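# Move both bobbins from the creel into the crate

## Task

Clear the creel by taking both of its bobbins out and placing each one inside the crate.

## Robot and tools

Robot: two arms on fixed bases, left_arm at about (-0.050, +0.474, +0.018) m and right_arm at about (+0.062, -0.488, +0.018) m. Each ends in a sixteen-motor four-digit hand: the right arm has a right hand, the left arm its mirror image. A camera stand sits behind the arms.

Scene frame: origin at table-top height midway between the nominal bases, +x out over the table, +y toward left_arm, +z up. Camera names do not match sides. Reported end_effector_position (m), end_effector_quat_wxyz and velocities are in this frame and can be a few cm off.

Hand point axes (right hand): +z runs along the straightened fingers toward the tips, +x crosses the palm away from the thumb, +y points out of the palm face. On the left hand +x points toward the thumb. A rigid mast sticks out near the wrist on the palm side and can strike things.

The 48-number row, used by execute_actions and move. It is a single flat list for both arms, every value in [-1, 1], even when one arm stays put. Order: left dx, dy, dz, rx, ry, rz; left sixteen motors; left current_limit; left speed; then the same 24 for the right arm. The pose numbers are offsets, not poses: measured from that arm's Hand target at the start of the action or move, along the Hand target's own axes. 1.0 equals 0.6 m for dx, dy, dz and 180 degrees for rx, ry, rz, which form one rotation vector. All zeros re-requests the current Hand target; repeating an offset moves the arm further.

Motor order for each hand: index_mcp, index_abd, index_pip, index_dip, middle_mcp, middle_abd, middle_pip, middle_dip, ring_mcp, ring_abd, ring_pip, ring_dip, thumb_cmc, thumb_axl, thumb_mcp, thumb_ipl. Each is an absolute goal angle scaled between the hinge stops; moving toward -1 curls a finger toward the palm, and thumb_cmc toward -1 swings the thumb in front of the palm. Values for a straight digit: _mcp +0.75, _abd 0.00, _pip +0.58, _dip +0.70; thumb_cmc +0.71, thumb_axl +0.68, thumb_mcp +0.23, thumb_ipl +0.17. A 0 is a real goal, so to keep a hand unchanged send back its hand_goal, hand_current_limit and hand_speed. current_limit maps -1..+1 to 0..550 mA (floor 11 mA); speed sets set-point rate as (speed+1)/2 of 8.5 rad/s. Starting values are +0.4 and -0.6; last written values persist.

Tools:
- execute_actions(actions, cameras): actions is a list of actions; each action is up to 15 rows of 48 numbers, one row per 1/30 s step, the final row held to fill 15 steps. Every row counts from the action's starting Hand target. Images arrive only when actions is empty or cameras names them (["all"] for all).
- move(target, speed, blend, blocking, cameras): target is one 48-number row or a list of up to 15 rows, all offsets from the same starting Hand targets. Hand points follow straight lines, ending together, within 10 s total. speed is m/s, 0.002 to 1 (default 0.25), one value or one per target; rotation limited to twice that in rad/s. blend in m rounds corners; 0 stops at each target. Hand numbers of later targets are applied on arrival. blocking=false returns after about 0.5 s while motion continues. Paths ignore obstacles and the other arm; avoid passing near an arm's own base.
- wait(seconds 0 to 10): lets time pass, arms holding commands.
- stop(): brakes a running move.
- zoom_image(camera, region [x0,y0,x1,y1] pixels, at most 504 square): cameras cam_high and cam_low are 896x504, cam_left_wrist and cam_right_wrist 616x616.
- clear_fault(arm): clears a reported torque fault on left_arm or right_arm.
- read_manual(section): only licence text.
- finished_scene(): ends the scene permanently; the bobbins must remain in the crate unaided.

Results: per arm, pose, Hand target (next offsets count from it; the hand often rests slightly short, so resend the gap), joint positions, torques (include arm weight), velocities or "within noise". Per hand: hand_goal, hand_measured, hand_current_ma, hand_state (moving, goal, blocked, overload), hand_current_limit, hand_speed. A move adds a "move:" line with the ending (done, off_target, moving, held, fault) and limits such as paced or held. Watch for MOTOR HOT, OVER-TEMPERATURE FAULT, TORQUE FAULT and HAND FAULT lines.

Control facts: each step the commanded pose is clipped to 70 mm and 16 degrees from the measured pose. A clearance check holds back commands bringing the arms close, fingers excepted, but collisions are still possible. Motors at 495 mA or more for 5 s shut down for 10 s. Joint contact torque at its limit (waist, shoulder 56.4, elbow 47, forearm roll 20.7, wrist pitch 12.5, wrist roll 14.2 N m, held weight included) faults the arm until clear_fault.

Avoid: dropping bobbins or releasing them while moving, letting anything leave the table (fails the task), fast contacts or pressing far past a surface, hitting fixed or heavy objects, any contact between the two arms or one hand gripping the other, long holding at reach (heating), and unnecessary stops. Objects may get nudged occasionally.

Each tool is called after "Emit:" in YAML: its name, and indented under it one key for each argument.

## Session

Emit:
execute_actions:
  actions: []

Scene clock: 0.00 s.
left_arm: end_effector_position=(+0.0040, +0.3081, +0.1610) hand_goal=(+0.754, +0.000, +0.576, +0.696, +0.754, +0.000, +0.576, +0.696, +0.754, +0.000, +0.576, +0.696, +0.714, +0.678, +0.226, +0.168) hand_measured=(+0.754, +0.000, +0.576, +0.696, +0.754, +0.000, +0.576, +0.696, +0.754, +0.000, +0.576, +0.696, +0.714, +0.678, +0.226, +0.168) hand_current_ma=(+0, +0, +0, +0, +0, +0, +0, +0, +0, +0, +0, +0, +0, +0, +0, +0) hand_state=(goal, goal, goal, goal, goal, goal, goal, goal, goal, goal, goal, goal, goal, goal, goal, goal) hand_current_limit=0.40 hand_speed=-0.60 end_effector_quat_wxyz=(-0.245, +0.681, -0.689, -0.036) | right_arm: end_effector_position=(+0.7300, -0.2878, +0.3599) hand_goal=(+0.754, +0.000, +0.576, +0.696, +0.754, +0.000, +0.576, +0.696, +0.754, +0.000, +0.576, +0.696, +0.714, +0.678, +0.226, +0.168) hand_measured=(+0.754, +0.000, +0.576, +0.696, +0.754, +0.000, +0.576, +0.696, +0.754, +0.000, +0.576, +0.696, +0.714, +0.678, +0.226, +0.168) hand_current_ma=(+0, +0, +0, +0, +0, +0, +0, +0, +0, +0, +0, +0, +0, +0, +0, +0) hand_state=(goal, goal, goal, goal, goal, goal, goal, goal, goal, goal, goal, goal, goal, goal, goal, goal) hand_current_limit=0.40 hand_speed=-0.60 end_effector_quat_wxyz=(+0.008, -0.029, +0.999, +0.013)
Joint positions: left_arm=[-1.298 -0.025 -0.236 0.697 -0.646 2.792] | right_arm=[0.194 -0.606 -1.557 0.029 -0.932 0.091]
Joint velocities: within noise
Joint torques (N m): no reading
Hand target: left_arm +0.0040, +0.3081, +0.1610; -0.245, +0.681, -0.689, -0.036 | right_arm +0.7300, -0.2878, +0.3599; +0.008, -0.029, +0.999, +0.013

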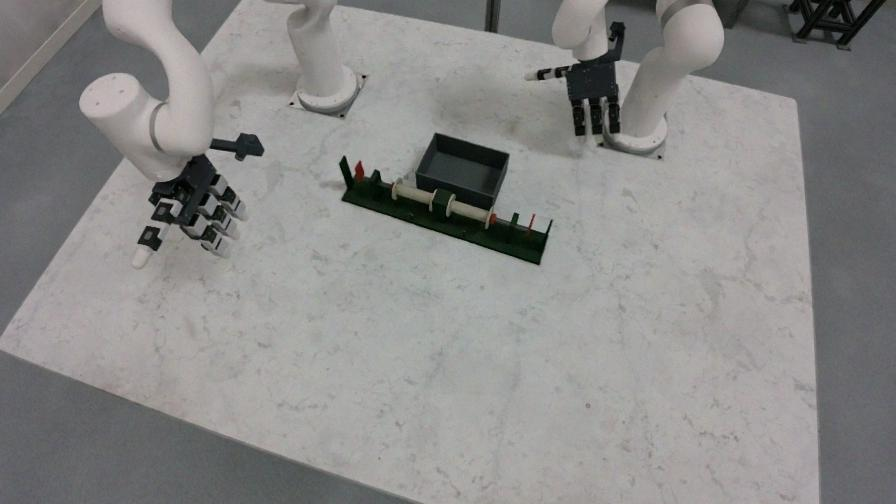

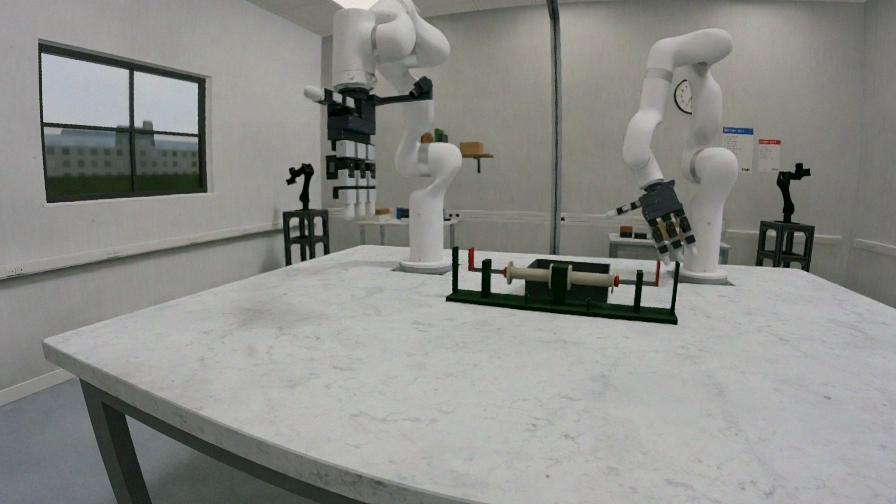

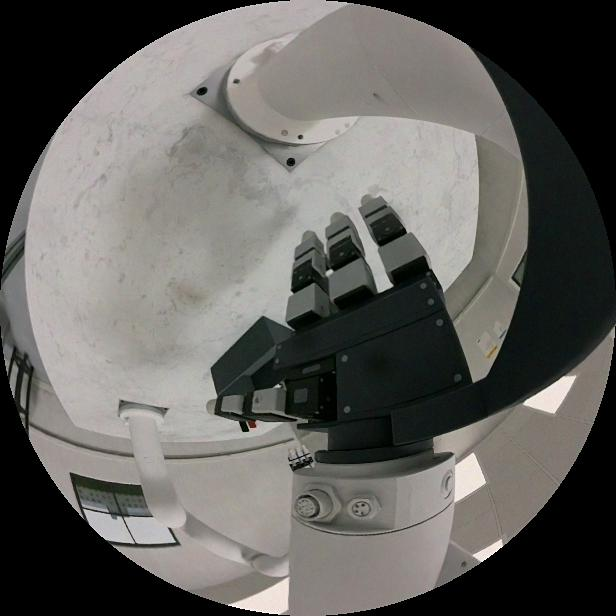

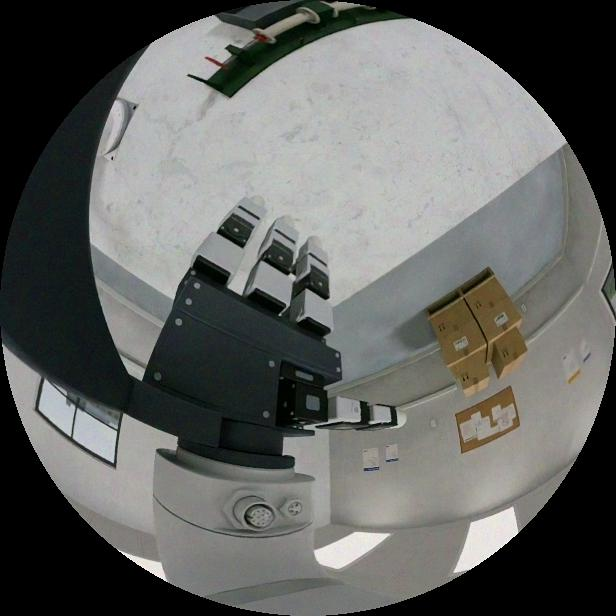

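Emit:
zoom_image:
  camera: "cam_high"
  region: [330, 120, 560, 270]

Emit:
zoom_image:
  camera: "cam_low"
  region: [430, 230, 700, 330]

Emit:
zoom_image:
  camera: "cam_right_wrist"
  region: [180, 0, 440, 110]

Scaled by 2.191.

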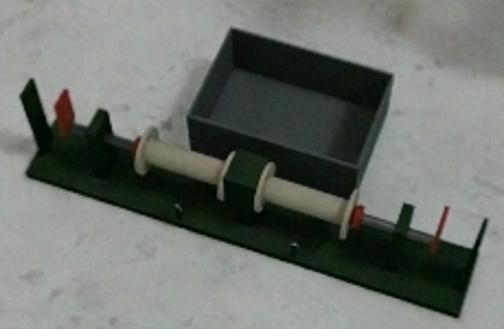

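Scaled by 1.867.

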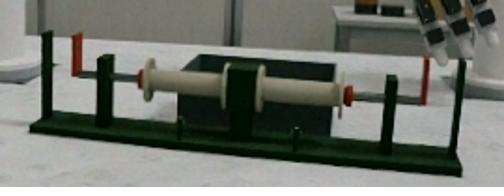

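Scaled by 1.938 from the camera's 616x616 image, which has a finer 880x880 frame.

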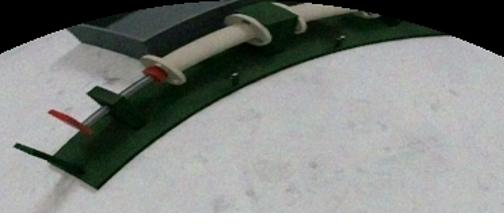

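Emit:
move:
  target: [0,0,0,0,0,0,0.754,0,0.576,0.696,0.754,0,0.576,0.696,0.754,0,0.576,0.696,0.714,0.678,0.226,0.168,0.4,-0.6,0.35,0.2,-0.05,0,0,0,0.754,0,0.576,0.696,0.754,0,0.576,0.696,0.754,0,0.576,0.696,0.714,0.678,0.226,0.168,0.4,-0.6]
  cameras: ["all"]

Scene clock: 72.73 s.
left_arm: end_effector_position=(+0.0040, +0.3081, +0.1610) hand_goal=(+0.754, +0.000, +0.576, +0.696, +0.754, +0.000, +0.576, +0.696, +0.754, +0.000, +0.576, +0.696, +0.714, +0.678, +0.226, +0.168) hand_measured=(+0.752, +0.000, +0.576, +0.696, +0.752, +0.000, +0.576, +0.696, +0.752, +0.000, +0.576, +0.696, +0.714, +0.678, +0.224, +0.168) hand_current_ma=(-1, +0, +0, +0, -1, +0, +0, +0, -1, +0, +0, +0, +0, +0, -1, +0) hand_state=(goal, goal, goal, goal, goal, goal, goal, goal, goal, goal, goal, goal, goal, goal, goal, goal) hand_current_limit=0.40 hand_speed=-0.60 end_effector_quat_wxyz=(-0.245, +0.681, -0.689, -0.036) | right_arm: end_effector_position=(+0.5129, -0.1811, +0.3893) hand_goal=(+0.754, +0.000, +0.576, +0.696, +0.754, +0.000, +0.576, +0.696, +0.754, +0.000, +0.576, +0.696, +0.714, +0.678, +0.226, +0.168) hand_measured=(+0.754, +0.000, +0.576, +0.696, +0.754, +0.000, +0.576, +0.696, +0.754, +0.000, +0.576, +0.696, +0.714, +0.678, +0.224, +0.168) hand_current_ma=(+0, +0, +0, +0, +0, +0, +0, +0, +0, +0, +0, +0, +0, +0, +0, +0) hand_state=(goal, goal, goal, goal, goal, goal, goal, goal, goal, goal, goal, goal, goal, goal, goal, goal) hand_current_limit=0.40 hand_speed=-0.60 end_effector_quat_wxyz=(+0.008, -0.029, +0.999, +0.013)
Joint positions: left_arm=[-1.298 -0.025 -0.236 0.697 -0.646 2.792] | right_arm=[0.492 -0.151 -1.019 0.022 -0.842 0.391]
Joint torques (N m): left_arm=[-1.78 16.06 -11.39 0.55 -0.85 0.08] | right_arm=[12.23 31.72 -12.27 -1.65 0.02 1.25]
Hand target: left_arm +0.0040, +0.3081, +0.1610; -0.245, +0.681, -0.689, -0.036 | right_arm +0.5129, -0.1811, +0.3893; +0.008, -0.029, +0.999, +0.013
Off the commanded pose: left_arm 0.000 m, 0 deg | right_arm 0.000 m, 0 deg.
move: done

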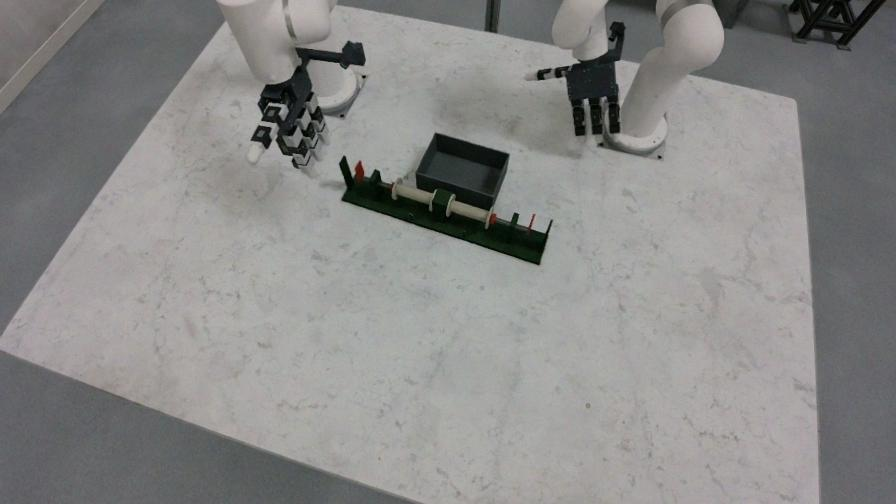

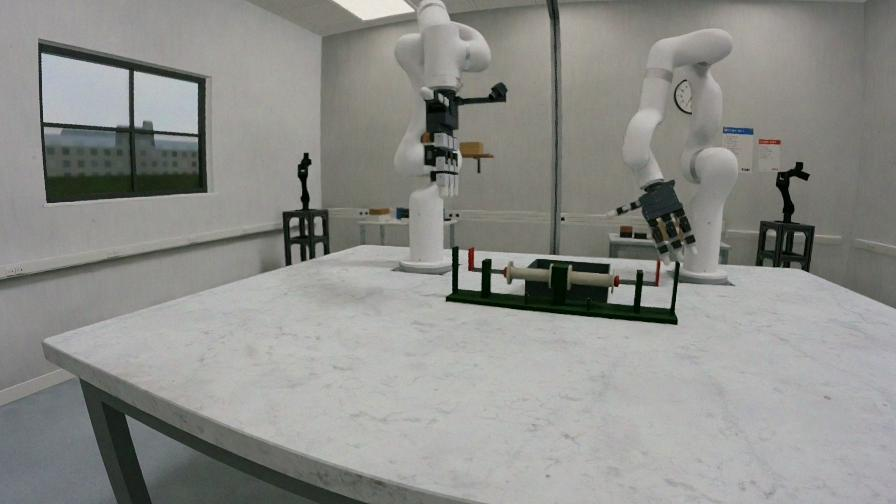

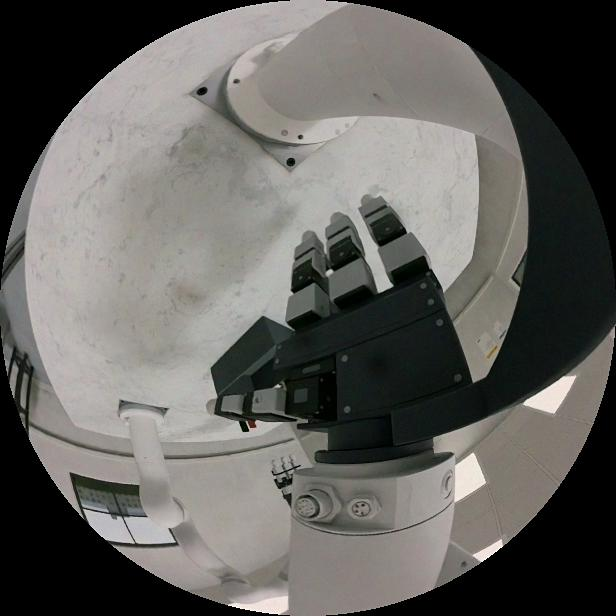

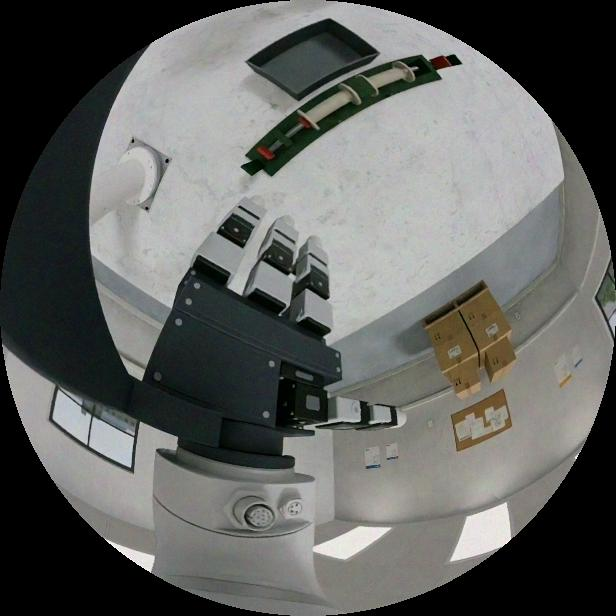

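Emit:
zoom_image:
  camera: "cam_right_wrist"
  region: [230, 10, 480, 190]

Emit:
zoom_image:
  camera: "cam_low"
  region: [440, 240, 570, 320]

Emit:
zoom_image:
  camera: "cam_low"
  region: [560, 245, 690, 325]

Scaled by 2.016 from the camera's 616x616 image, which has a finer 880x880 frame.

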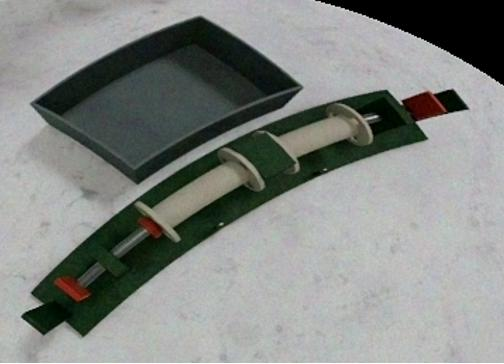

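Scaled by 3.877.

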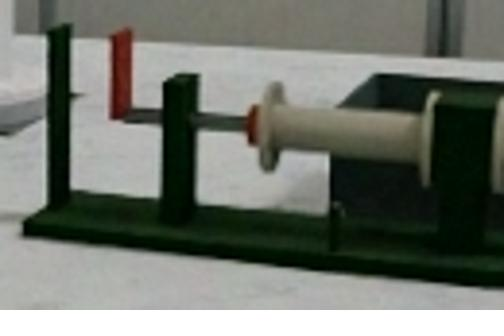

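Scaled by 3.877.

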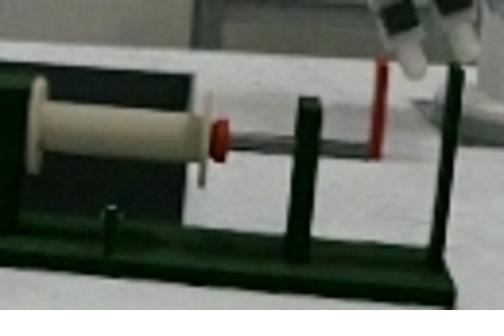

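Emit:
move:
  target:
    - [0.132,-0.341,-0.307,0.09,0.058,-0.029,0.411,0,0.066,0.406,0.411,0,0.066,0.406,0.959,0,0.869,0.696,-0.643,0.678,0.056,0.005,0.4,-0.6,0.105,-0.115,0.05,0,0,-0.5,0.479,-0.08,0.285,0.261,0.479,0.08,0.285,0.261,-0.342,0,-0.737,-0.174,-0.643,0.678,0.225,0.059,0.4,-0.6]
    - [0.132,-0.341,-0.307,0.1788,0.1155,-0.058,0.411,0,0.066,0.406,0.411,0,0.066,0.406,0.959,0,0.869,0.696,-0.643,0.678,0.056,0.005,0.4,-0.6,0.193,-0.057,0.232,0,-0.5736,-0.8192,0.479,-0.08,0.285,0.261,0.479,0.08,0.285,0.261,-0.342,0,-0.737,-0.174,-0.643,0.678,0.225,0.059,0.4,-0.6]
  speed: 0.4
  blend: 0.03
  cameras: ["all"]

Scene clock: 226.77 s.
left_arm: end_effector_position=(+0.1502, +0.1502, +0.3501) hand_goal=(+0.412, +0.000, +0.066, +0.406, +0.412, +0.000, +0.066, +0.406, +0.960, +0.000, +0.870, +0.696, -0.642, +0.678, +0.056, +0.006) hand_measured=(+0.410, +0.000, +0.070, +0.410, +0.410, +0.000, +0.070, +0.410, +0.944, +0.000, +0.862, +0.696, -0.640, +0.678, +0.054, +0.008) hand_current_ma=(-1, +0, +3, +2, -1, +0, +3, +2, -23, +0, -8, +0, +2, +0, -1, +1) hand_state=(goal, goal, goal, goal, goal, goal, goal, goal, goal, goal, goal, goal, goal, goal, goal, goal) hand_current_limit=0.40 hand_speed=-0.60 end_effector_quat_wxyz=(-0.299, +0.641, -0.641, +0.299) | right_arm: end_effector_position=(+0.4014, -0.2184, +0.2474) hand_goal=(+0.480, -0.080, +0.286, +0.262, +0.480, +0.080, +0.286, +0.262, -0.342, +0.000, -0.736, -0.174, -0.642, +0.678, +0.226, +0.060) hand_measured=(+0.476, -0.078, +0.288, +0.264, +0.476, +0.078, +0.288, +0.264, -0.334, +0.000, -0.732, -0.172, -0.642, +0.678, +0.224, +0.060) hand_current_ma=(-1, +0, +0, +0, -1, +0, +0, +0, +3, +0, +1, +0, +0, +0, +0, +0) hand_state=(goal, goal, goal, goal, goal, goal, goal, goal, goal, goal, goal, goal, goal, goal, goal, goal) hand_current_limit=0.40 hand_speed=-0.60 end_effector_quat_wxyz=(-0.584, +0.811, +0.029, -0.010)
Joint positions: left_arm=[-1.31 0.23 -0.53 1.195 -0.913 2.563] | right_arm=[0.266 -0.277 -0.591 1.643 -1.206 -4.399]
Joint torques (N m): left_arm=[-19.83 22.87 -12.11 3.77 -3.28 -1.55] | right_arm=[-11.64 12.85 -16.93 -2.12 -4.5 -1.25]
Hand target: left_arm +0.1502, +0.1502, +0.3501; -0.299, +0.641, -0.641, +0.299 | right_arm +0.4014, -0.2184, +0.2474; -0.584, +0.811, +0.029, -0.010
Off the commanded pose: left_arm 0.000 m, 0 deg | right_arm 0.000 m, 0 deg.
move: done

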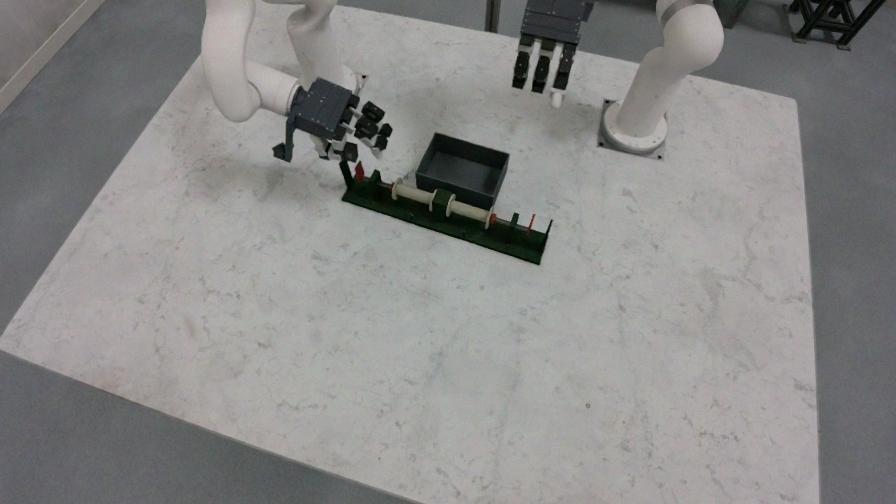

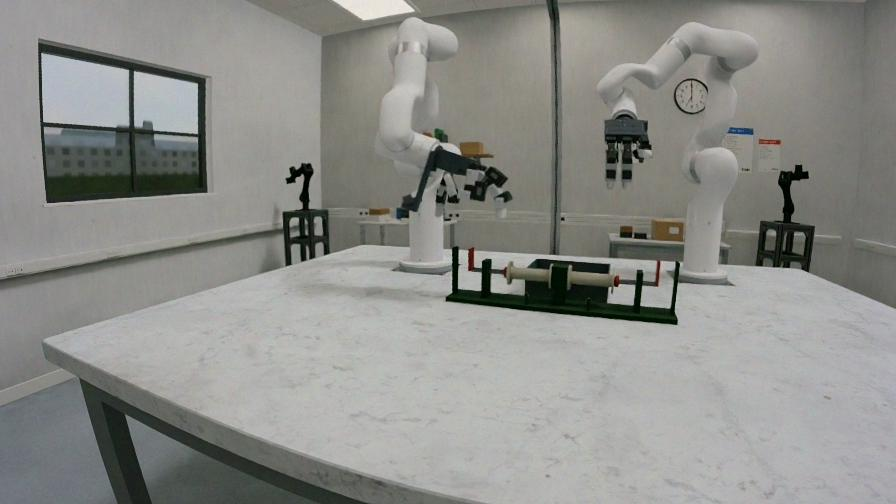

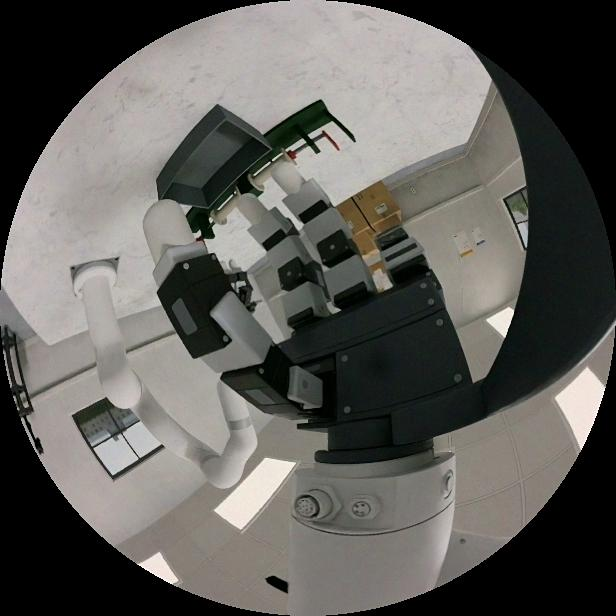

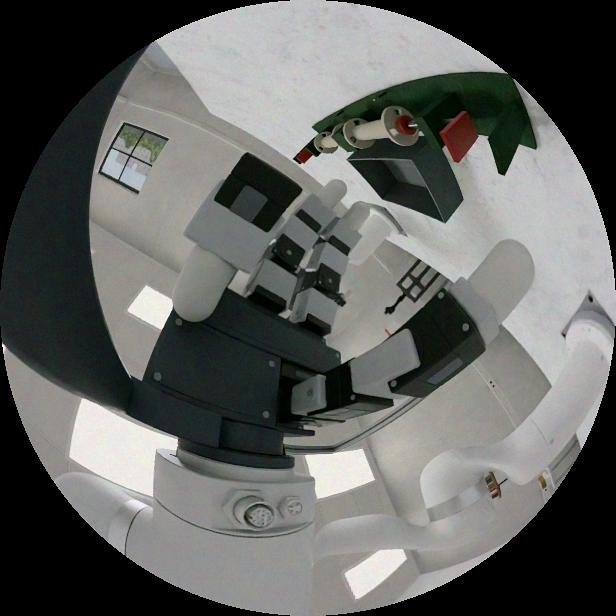

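Emit:
zoom_image:
  camera: "cam_right_wrist"
  region: [280, 60, 560, 260]

Emit:
zoom_image:
  camera: "cam_left_wrist"
  region: [150, 90, 370, 260]

Emit:
zoom_image:
  camera: "cam_high"
  region: [260, 70, 460, 220]

Scaled by 1.800 from the camera's 616x616 image, which has a finer 880x880 frame.

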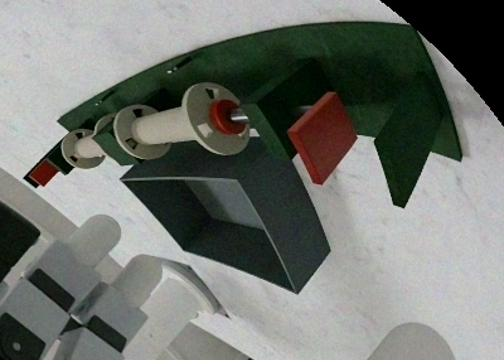

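Scaled by 2.291 from the camera's 616x616 image, which has a finer 880x880 frame.

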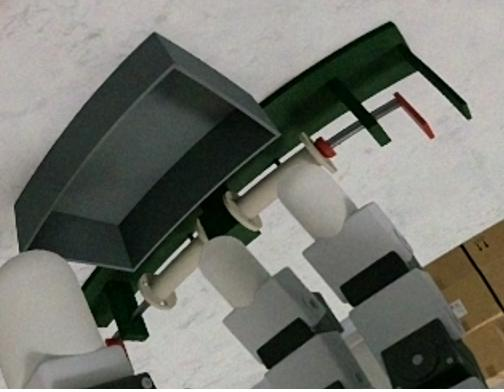

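Scaled by 2.520.

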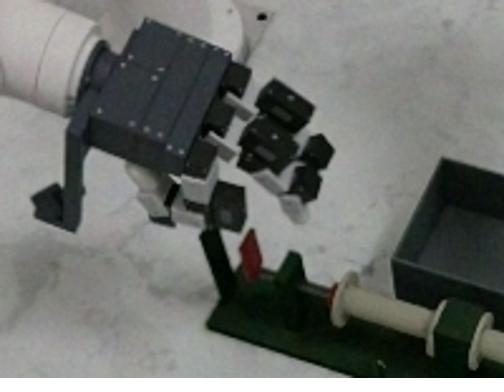

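Emit:
move:
  target: [0.34,-0.097,0.504,0,0,0,0.411,0,0.066,0.406,0.411,0,0.066,0.406,0.959,0,0.869,0.696,-0.643,0.678,0.056,0.005,0.4,-0.6,-0.005,0.127,0.052,0,0,0,0.479,-0.08,0.285,0.261,0.479,0.08,0.285,0.261,-0.342,0,-0.737,-0.174,-0.643,0.678,0.225,0.059,0.4,-0.6]
  speed: 0.25
  cameras: ["all"]

Emit:
zoom_image:
  camera: "cam_high"
  region: [280, 70, 520, 260]

Emit:
zoom_image:
  camera: "cam_low"
  region: [400, 150, 660, 330]

Emit:
zoom_image:
  camera: "cam_right_wrist"
  region: [280, 40, 580, 260]

Emit:
zoom_image:
  camera: "cam_left_wrist"
  region: [120, 40, 420, 300]

Scene clock: 249.27 s.
left_arm: end_effector_position=(+0.4191, -0.0539, +0.2002) hand_goal=(+0.412, +0.000, +0.066, +0.406, +0.412, +0.000, +0.066, +0.406, +0.960, +0.000, +0.870, +0.696, -0.642, +0.678, +0.056, +0.006) hand_measured=(+0.410, +0.000, +0.070, +0.410, +0.410, +0.000, +0.070, +0.408, +0.944, +0.000, +0.862, +0.696, -0.640, +0.678, +0.054, +0.008) hand_current_ma=(-1, +0, +2, +2, -1, +0, +2, +2, -23, +0, -8, +0, +1, +0, -1, +1) hand_state=(goal, goal, goal, goal, goal, goal, goal, goal, goal, goal, goal, goal, goal, goal, goal, goal) hand_current_limit=0.40 hand_speed=-0.60 end_effector_quat_wxyz=(-0.299, +0.641, -0.641, +0.299) | right_arm: end_effector_position=(+0.3995, -0.2132, +0.1652) hand_goal=(+0.480, -0.080, +0.286, +0.262, +0.480, +0.080, +0.286, +0.262, -0.342, +0.000, -0.736, -0.174, -0.642, +0.678, +0.226, +0.060) hand_measured=(+0.476, -0.078, +0.288, +0.264, +0.476, +0.078, +0.288, +0.264, -0.334, +0.000, -0.732, -0.172, -0.642, +0.678, +0.224, +0.060) hand_current_ma=(-1, +0, +0, +0, -1, +0, +0, +0, +3, +0, +1, +0, +0, +0, +0, +0) hand_state=(goal, goal, goal, goal, goal, goal, goal, goal, goal, goal, goal, goal, goal, goal, goal, goal) hand_current_limit=0.40 hand_speed=-0.60 end_effector_quat_wxyz=(-0.584, +0.811, +0.029, -0.010)
Joint positions: left_arm=[-0.976 -0.715 -1.306 1.582 -0.677 2.386] | right_arm=[0.28 -0.5 -0.604 1.735 -1.228 -4.622]
Joint torques (N m): left_arm=[18.74 34.12 -20.96 -0.94 1.47 1.9] | right_arm=[11.44 16.38 -13.78 3.09 -4.64 -1.31]
Hand target: left_arm +0.4191, -0.0539, +0.2002; -0.299, +0.641, -0.641, +0.299 | right_arm +0.3995, -0.2132, +0.1652; -0.584, +0.811, +0.029, -0.010
Off the commanded pose: left_arm 0.000 m, 0 deg | right_arm 0.000 m, 0 deg.
move: done

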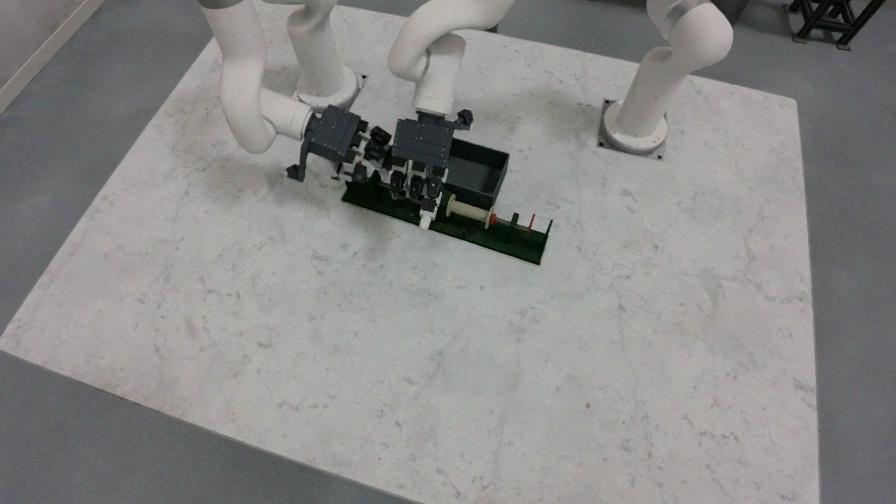

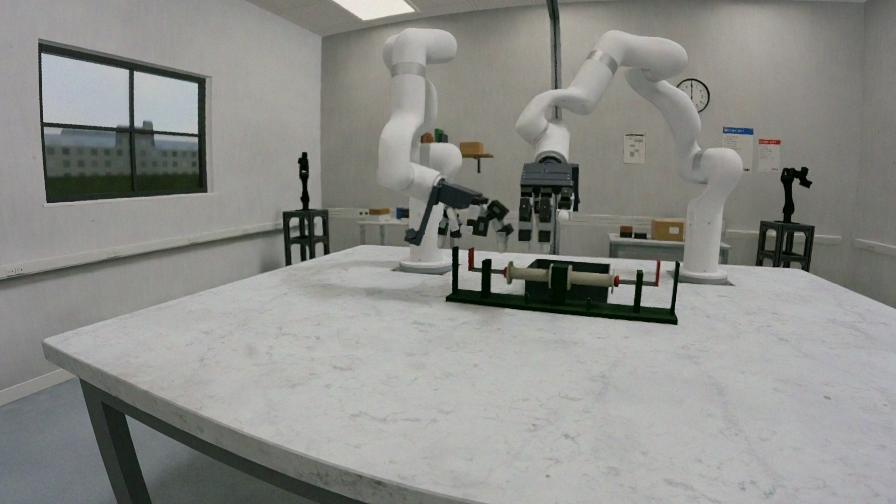

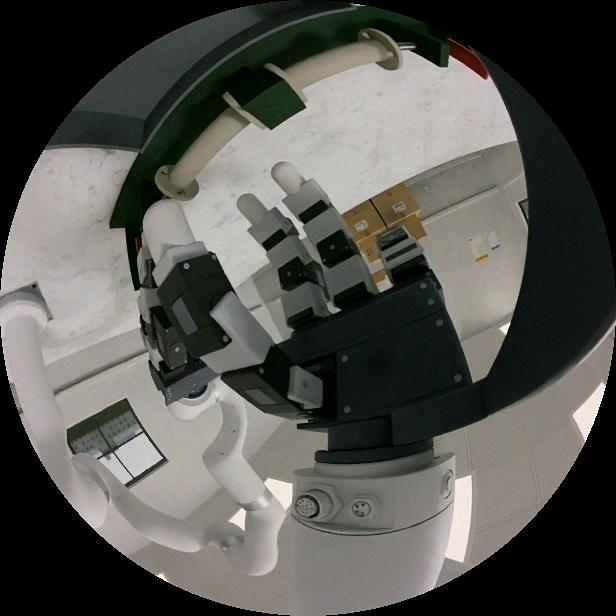

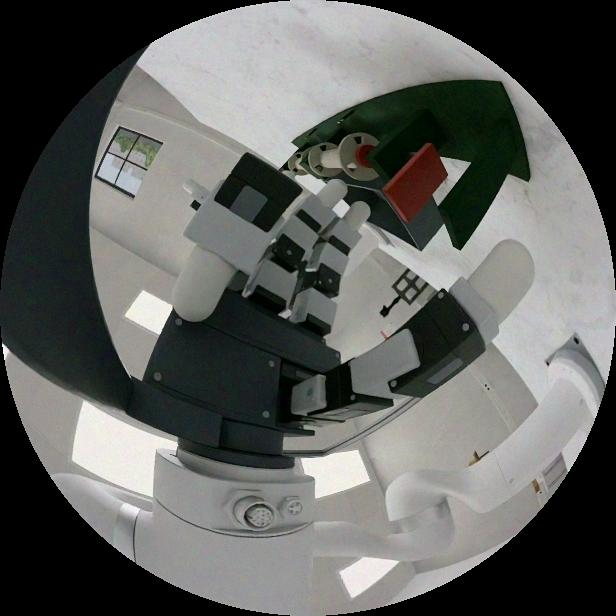

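Scaled by 2.100.

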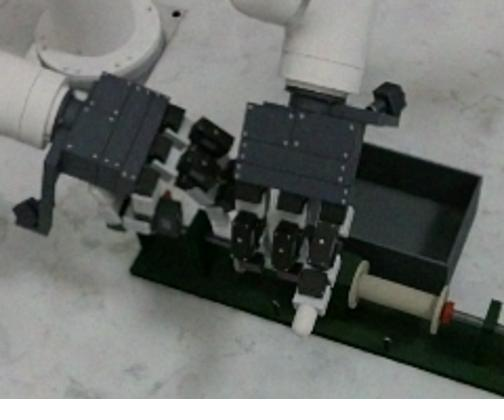

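Scaled by 1.938.

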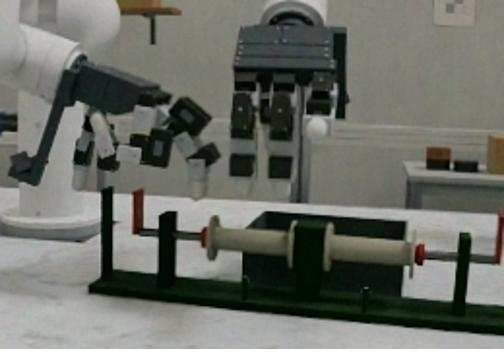

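Scaled by 1.680 from the camera's 616x616 image, which has a finer 880x880 frame.

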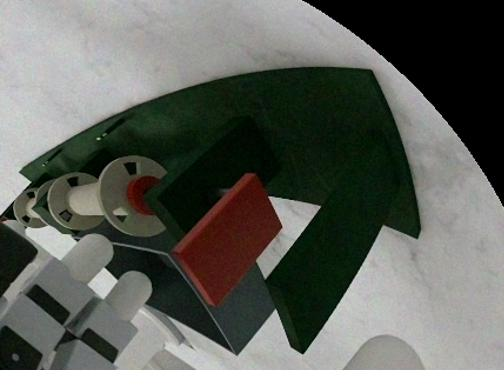

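Scaled by 1.680 from the camera's 616x616 image, which has a finer 880x880 frame.

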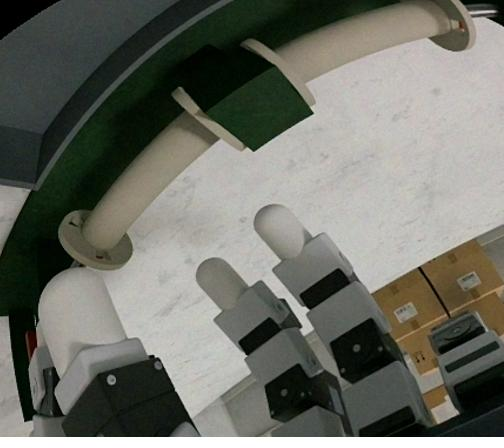

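Emit:
zoom_image:
  camera: "cam_high"
  region: [325, 100, 445, 240]

Emit:
zoom_image:
  camera: "cam_low"
  region: [430, 180, 600, 320]

Scaled by 3.600.

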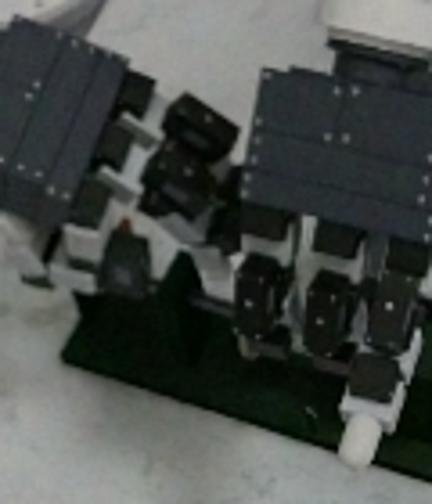

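Scaled by 2.965.

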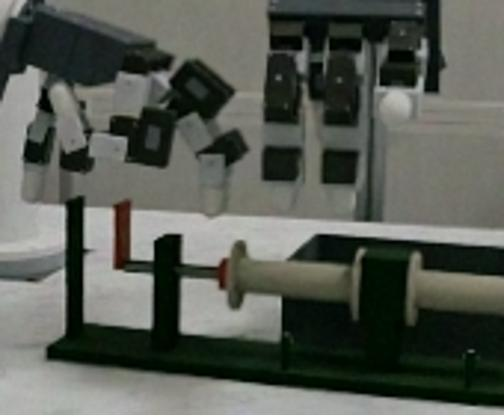

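Emit:
move:
  target: [0.028,0.051,0.043,0,0.0106,0.0089,0.411,0,0.066,0.406,0.411,0,0.066,0.406,0.959,0,0.869,0.696,-0.643,0.678,0.056,0.005,0.4,-0.6,-0.0017,-0.032,-0.058,0.0556,0.029,0.0105,0.342,-0.08,0.139,0.261,0.342,0.08,0.139,0.261,-0.342,0,-0.737,-0.174,-0.643,0.678,0.169,0.005,0.4,-0.6]
  speed: 0.15
  cameras: ["all"]

Emit:
zoom_image:
  camera: "cam_high"
  region: [325, 100, 465, 240]

Emit:
zoom_image:
  camera: "cam_low"
  region: [430, 180, 600, 320]

Emit:
zoom_image:
  camera: "cam_right_wrist"
  region: [280, 40, 580, 300]

Emit:
zoom_image:
  camera: "cam_left_wrist"
  region: [120, 40, 420, 300]

Scene clock: 305.37 s.
left_arm: end_effector_position=n/a hand_goal=n/a hand_measured=n/a hand_current_ma=n/a hand_state=n/a hand_current_limit=n/a hand_speed=n/a end_effector_quat_wxyz=n/a end_effector_velocity=n/a end_effector_angular_velocity=n/a | right_arm: end_effector_position=n/a hand_goal=n/a hand_measured=n/a hand_current_ma=n/a hand_state=n/a hand_current_limit=n/a hand_speed=n/a end_effector_quat_wxyz=n/a end_effector_velocity=n/a end_effector_angular_velocity=n/a
Joint positions: no reading
Joint velocities: no reading
Joint torques (N m): no reading
Hand target: no reading
NO CONTROL: BRAKES ON. The power of the arms went off while the arms waited for this call, through no command of yours: the brakes are set. The arms may sag a little while they close, then stand still. The arms send no readings now; any shown here are from before control was lost. What the arms strike, push or drop without control can cost score or fail the task. A move or wait that this ends or prevents says "fault": that word means this event, not a fault of the arms. Your reply's later calls are not run. Nothing of this call ran. The arms run no command until a result says that a person gave control back. To wait, call execute_actions with no actions, or call wait with any seconds it accepts: either call returns when control is back, or after at most 30 seconds. The wait itself costs no score and uses none of the scene's actions.
move: fault

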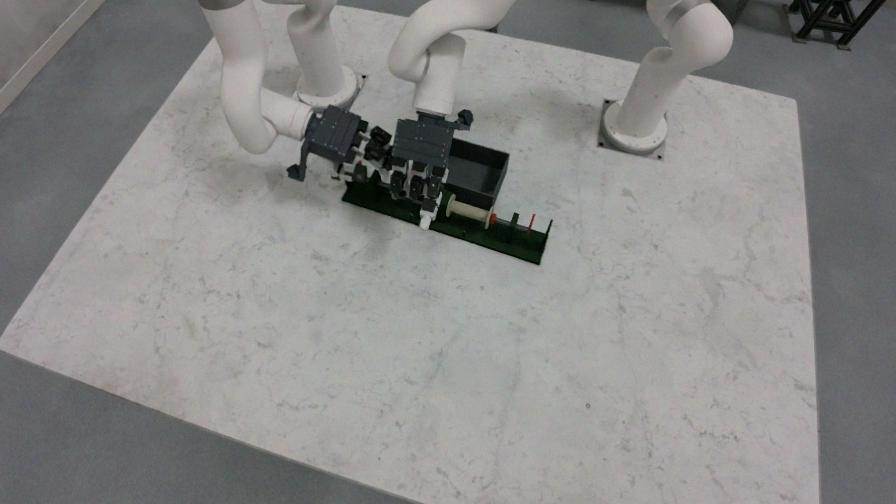

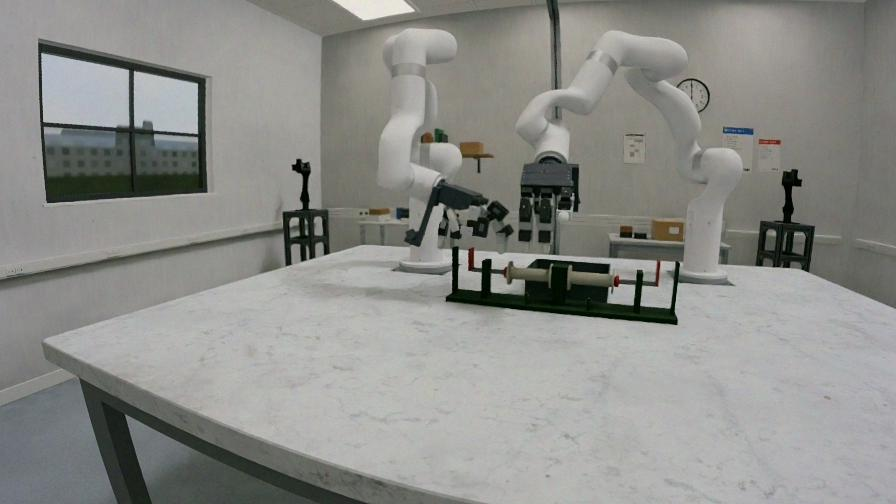

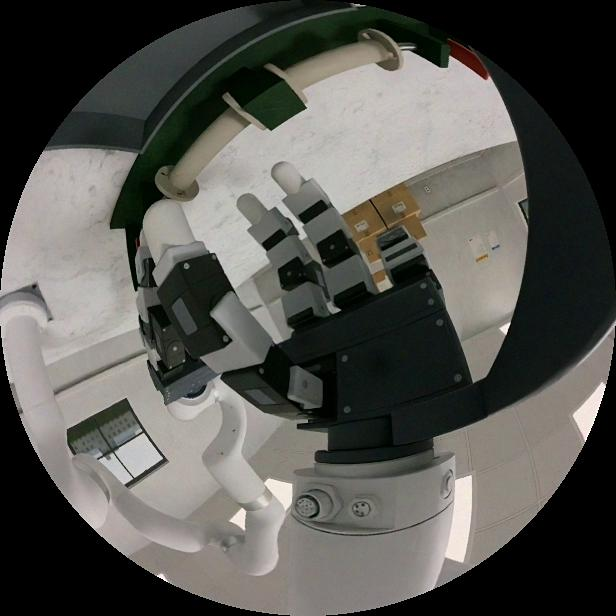

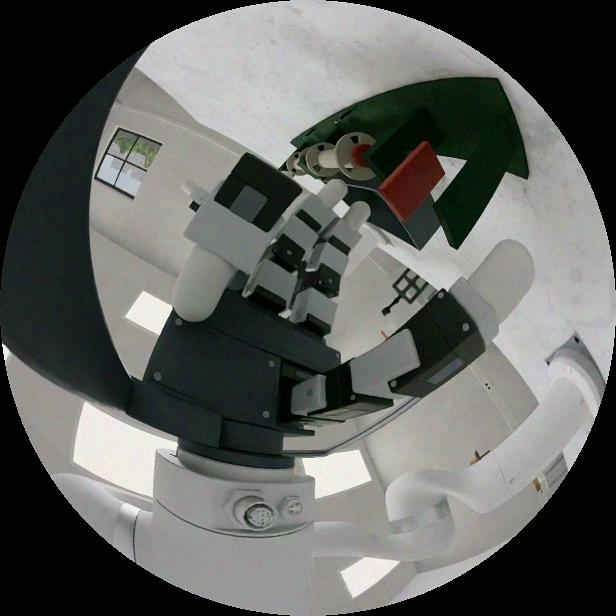

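Scaled by 3.600.

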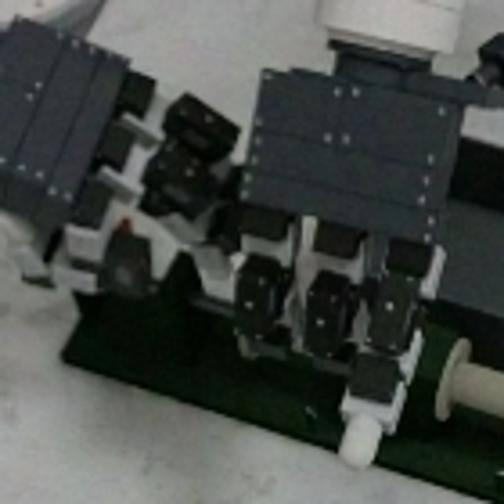

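Scaled by 2.965.

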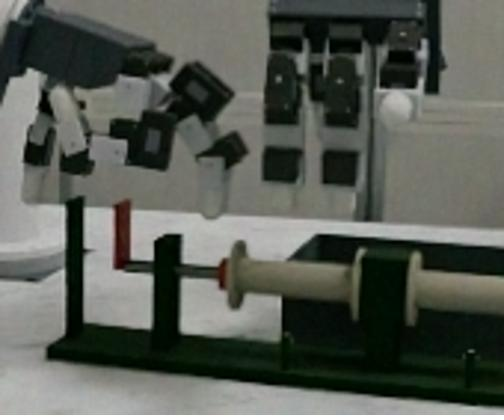

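Scaled by 1.680 from the camera's 616x616 image, which has a finer 880x880 frame.

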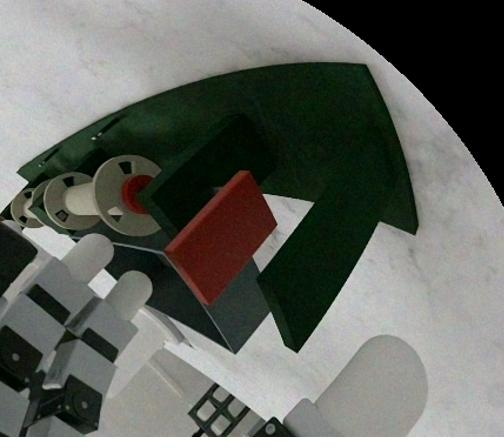

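Scaled by 1.680 from the camera's 616x616 image, which has a finer 880x880 frame.

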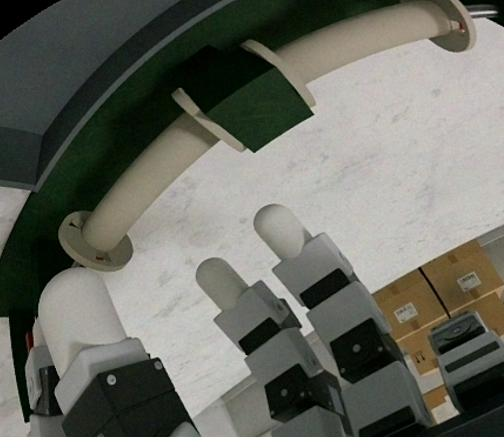

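Emit:
wait:
  seconds: 10

Scene clock: 337.30 s.
left_arm: end_effector_position=n/a hand_goal=n/a hand_measured=n/a hand_current_ma=n/a hand_state=n/a hand_current_limit=n/a hand_speed=n/a end_effector_quat_wxyz=n/a end_effector_velocity=n/a end_effector_angular_velocity=n/a | right_arm: end_effector_position=n/a hand_goal=n/a hand_measured=n/a hand_current_ma=n/a hand_state=n/a hand_current_limit=n/a hand_speed=n/a end_effector_quat_wxyz=n/a end_effector_velocity=n/a end_effector_angular_velocity=n/a
Joint positions: no reading
Joint velocities: no reading
Joint torques (N m): no reading
Hand target: no reading
NO CONTROL, STILL: no person has given control back yet. The arms still send no readings. Call execute_actions with no actions, or call wait, again.
wait: 0.00 of 10 s (a fault stop came first)

Emit:
wait:
  seconds: 10

Scene clock: 370.53 s.
left_arm: end_effector_position=n/a hand_goal=n/a hand_measured=n/a hand_current_ma=n/a hand_state=n/a hand_current_limit=n/a hand_speed=n/a end_effector_quat_wxyz=n/a end_effector_velocity=n/a end_effector_angular_velocity=n/a | right_arm: end_effector_position=n/a hand_goal=n/a hand_measured=n/a hand_current_ma=n/a hand_state=n/a hand_current_limit=n/a hand_speed=n/a end_effector_quat_wxyz=n/a end_effector_velocity=n/a end_effector_angular_velocity=n/a
Joint positions: no reading
Joint velocities: no reading
Joint torques (N m): no reading
Hand target: no reading
NO CONTROL, STILL: no person has given control back yet. The arms still send no readings. Call execute_actions with no actions, or call wait, again.
wait: 0.00 of 10 s (a fault stop came first)

Emit:
wait:
  seconds: 10

Scene clock: 391.63 s.
left_arm: end_effector_position=(+0.4189, -0.0536, +0.1995) hand_goal=(+0.412, +0.000, +0.066, +0.406, +0.412, +0.000, +0.066, +0.406, +0.960, +0.000, +0.870, +0.696, -0.642, +0.678, +0.056, +0.006) hand_measured=(+0.410, +0.000, +0.070, +0.410, +0.410, +0.000, +0.070, +0.408, +0.944, +0.000, +0.862, +0.696, -0.640, +0.678, +0.054, +0.008) hand_current_ma=(-2, +0, +2, +2, -2, +0, +2, +2, -22, +0, -7, +0, +1, +0, -1, +1) hand_state=(goal, goal, goal, goal, goal, goal, goal, goal, goal, goal, goal, goal, goal, goal, goal, goal) hand_current_limit=0.40 hand_speed=-0.60 end_effector_quat_wxyz=(-0.299, +0.641, -0.641, +0.298) | right_arm: end_effector_position=(+0.3974, -0.2138, +0.1632) hand_goal=(+0.480, -0.080, +0.286, +0.262, +0.480, +0.080, +0.286, +0.262, -0.342, +0.000, -0.736, -0.174, -0.642, +0.678, +0.226, +0.060) hand_measured=(+0.474, -0.078, +0.286, +0.264, +0.474, +0.078, +0.286, +0.264, -0.334, +0.000, -0.732, -0.172, -0.642, +0.678, +0.224, +0.060) hand_current_ma=(-2, +0, +0, +0, -2, +0, +0, +0, +2, +0, +1, +0, +0, +0, +0, +0) hand_state=(goal, goal, goal, goal, goal, goal, goal, goal, goal, goal, goal, goal, goal, goal, goal, goal) hand_current_limit=0.40 hand_speed=-0.60 end_effector_quat_wxyz=(-0.583, +0.812, +0.027, -0.013)
Joint positions: left_arm=[-0.976 -0.715 -1.305 1.582 -0.677 2.386] | right_arm=[0.28 -0.504 -0.602 1.735 -1.228 -4.622]
Joint torques (N m): left_arm=[-0.57 1.6 -1.1 0.38 -0.07 0.2] | right_arm=[0.38 1.06 0.59 0.22 -0.02 0.01]
Hand target: left_arm +0.4189, -0.0536, +0.1995; -0.299, +0.641, -0.641, +0.298 | right_arm +0.3974, -0.2138, +0.1632; -0.583, +0.812, +0.027, -0.013
CONTROL GIVEN BACK BY A PERSON. The power is on again. The brakes are open. The arms hold where they came to rest, not your last command. If the arms lie or press on each other, first move them apart, starting from their current pose. A hard hit or press between them can end the scene. Commands run again from your next reply on.
wait: 0.00 of 10 s (a fault stop came first)


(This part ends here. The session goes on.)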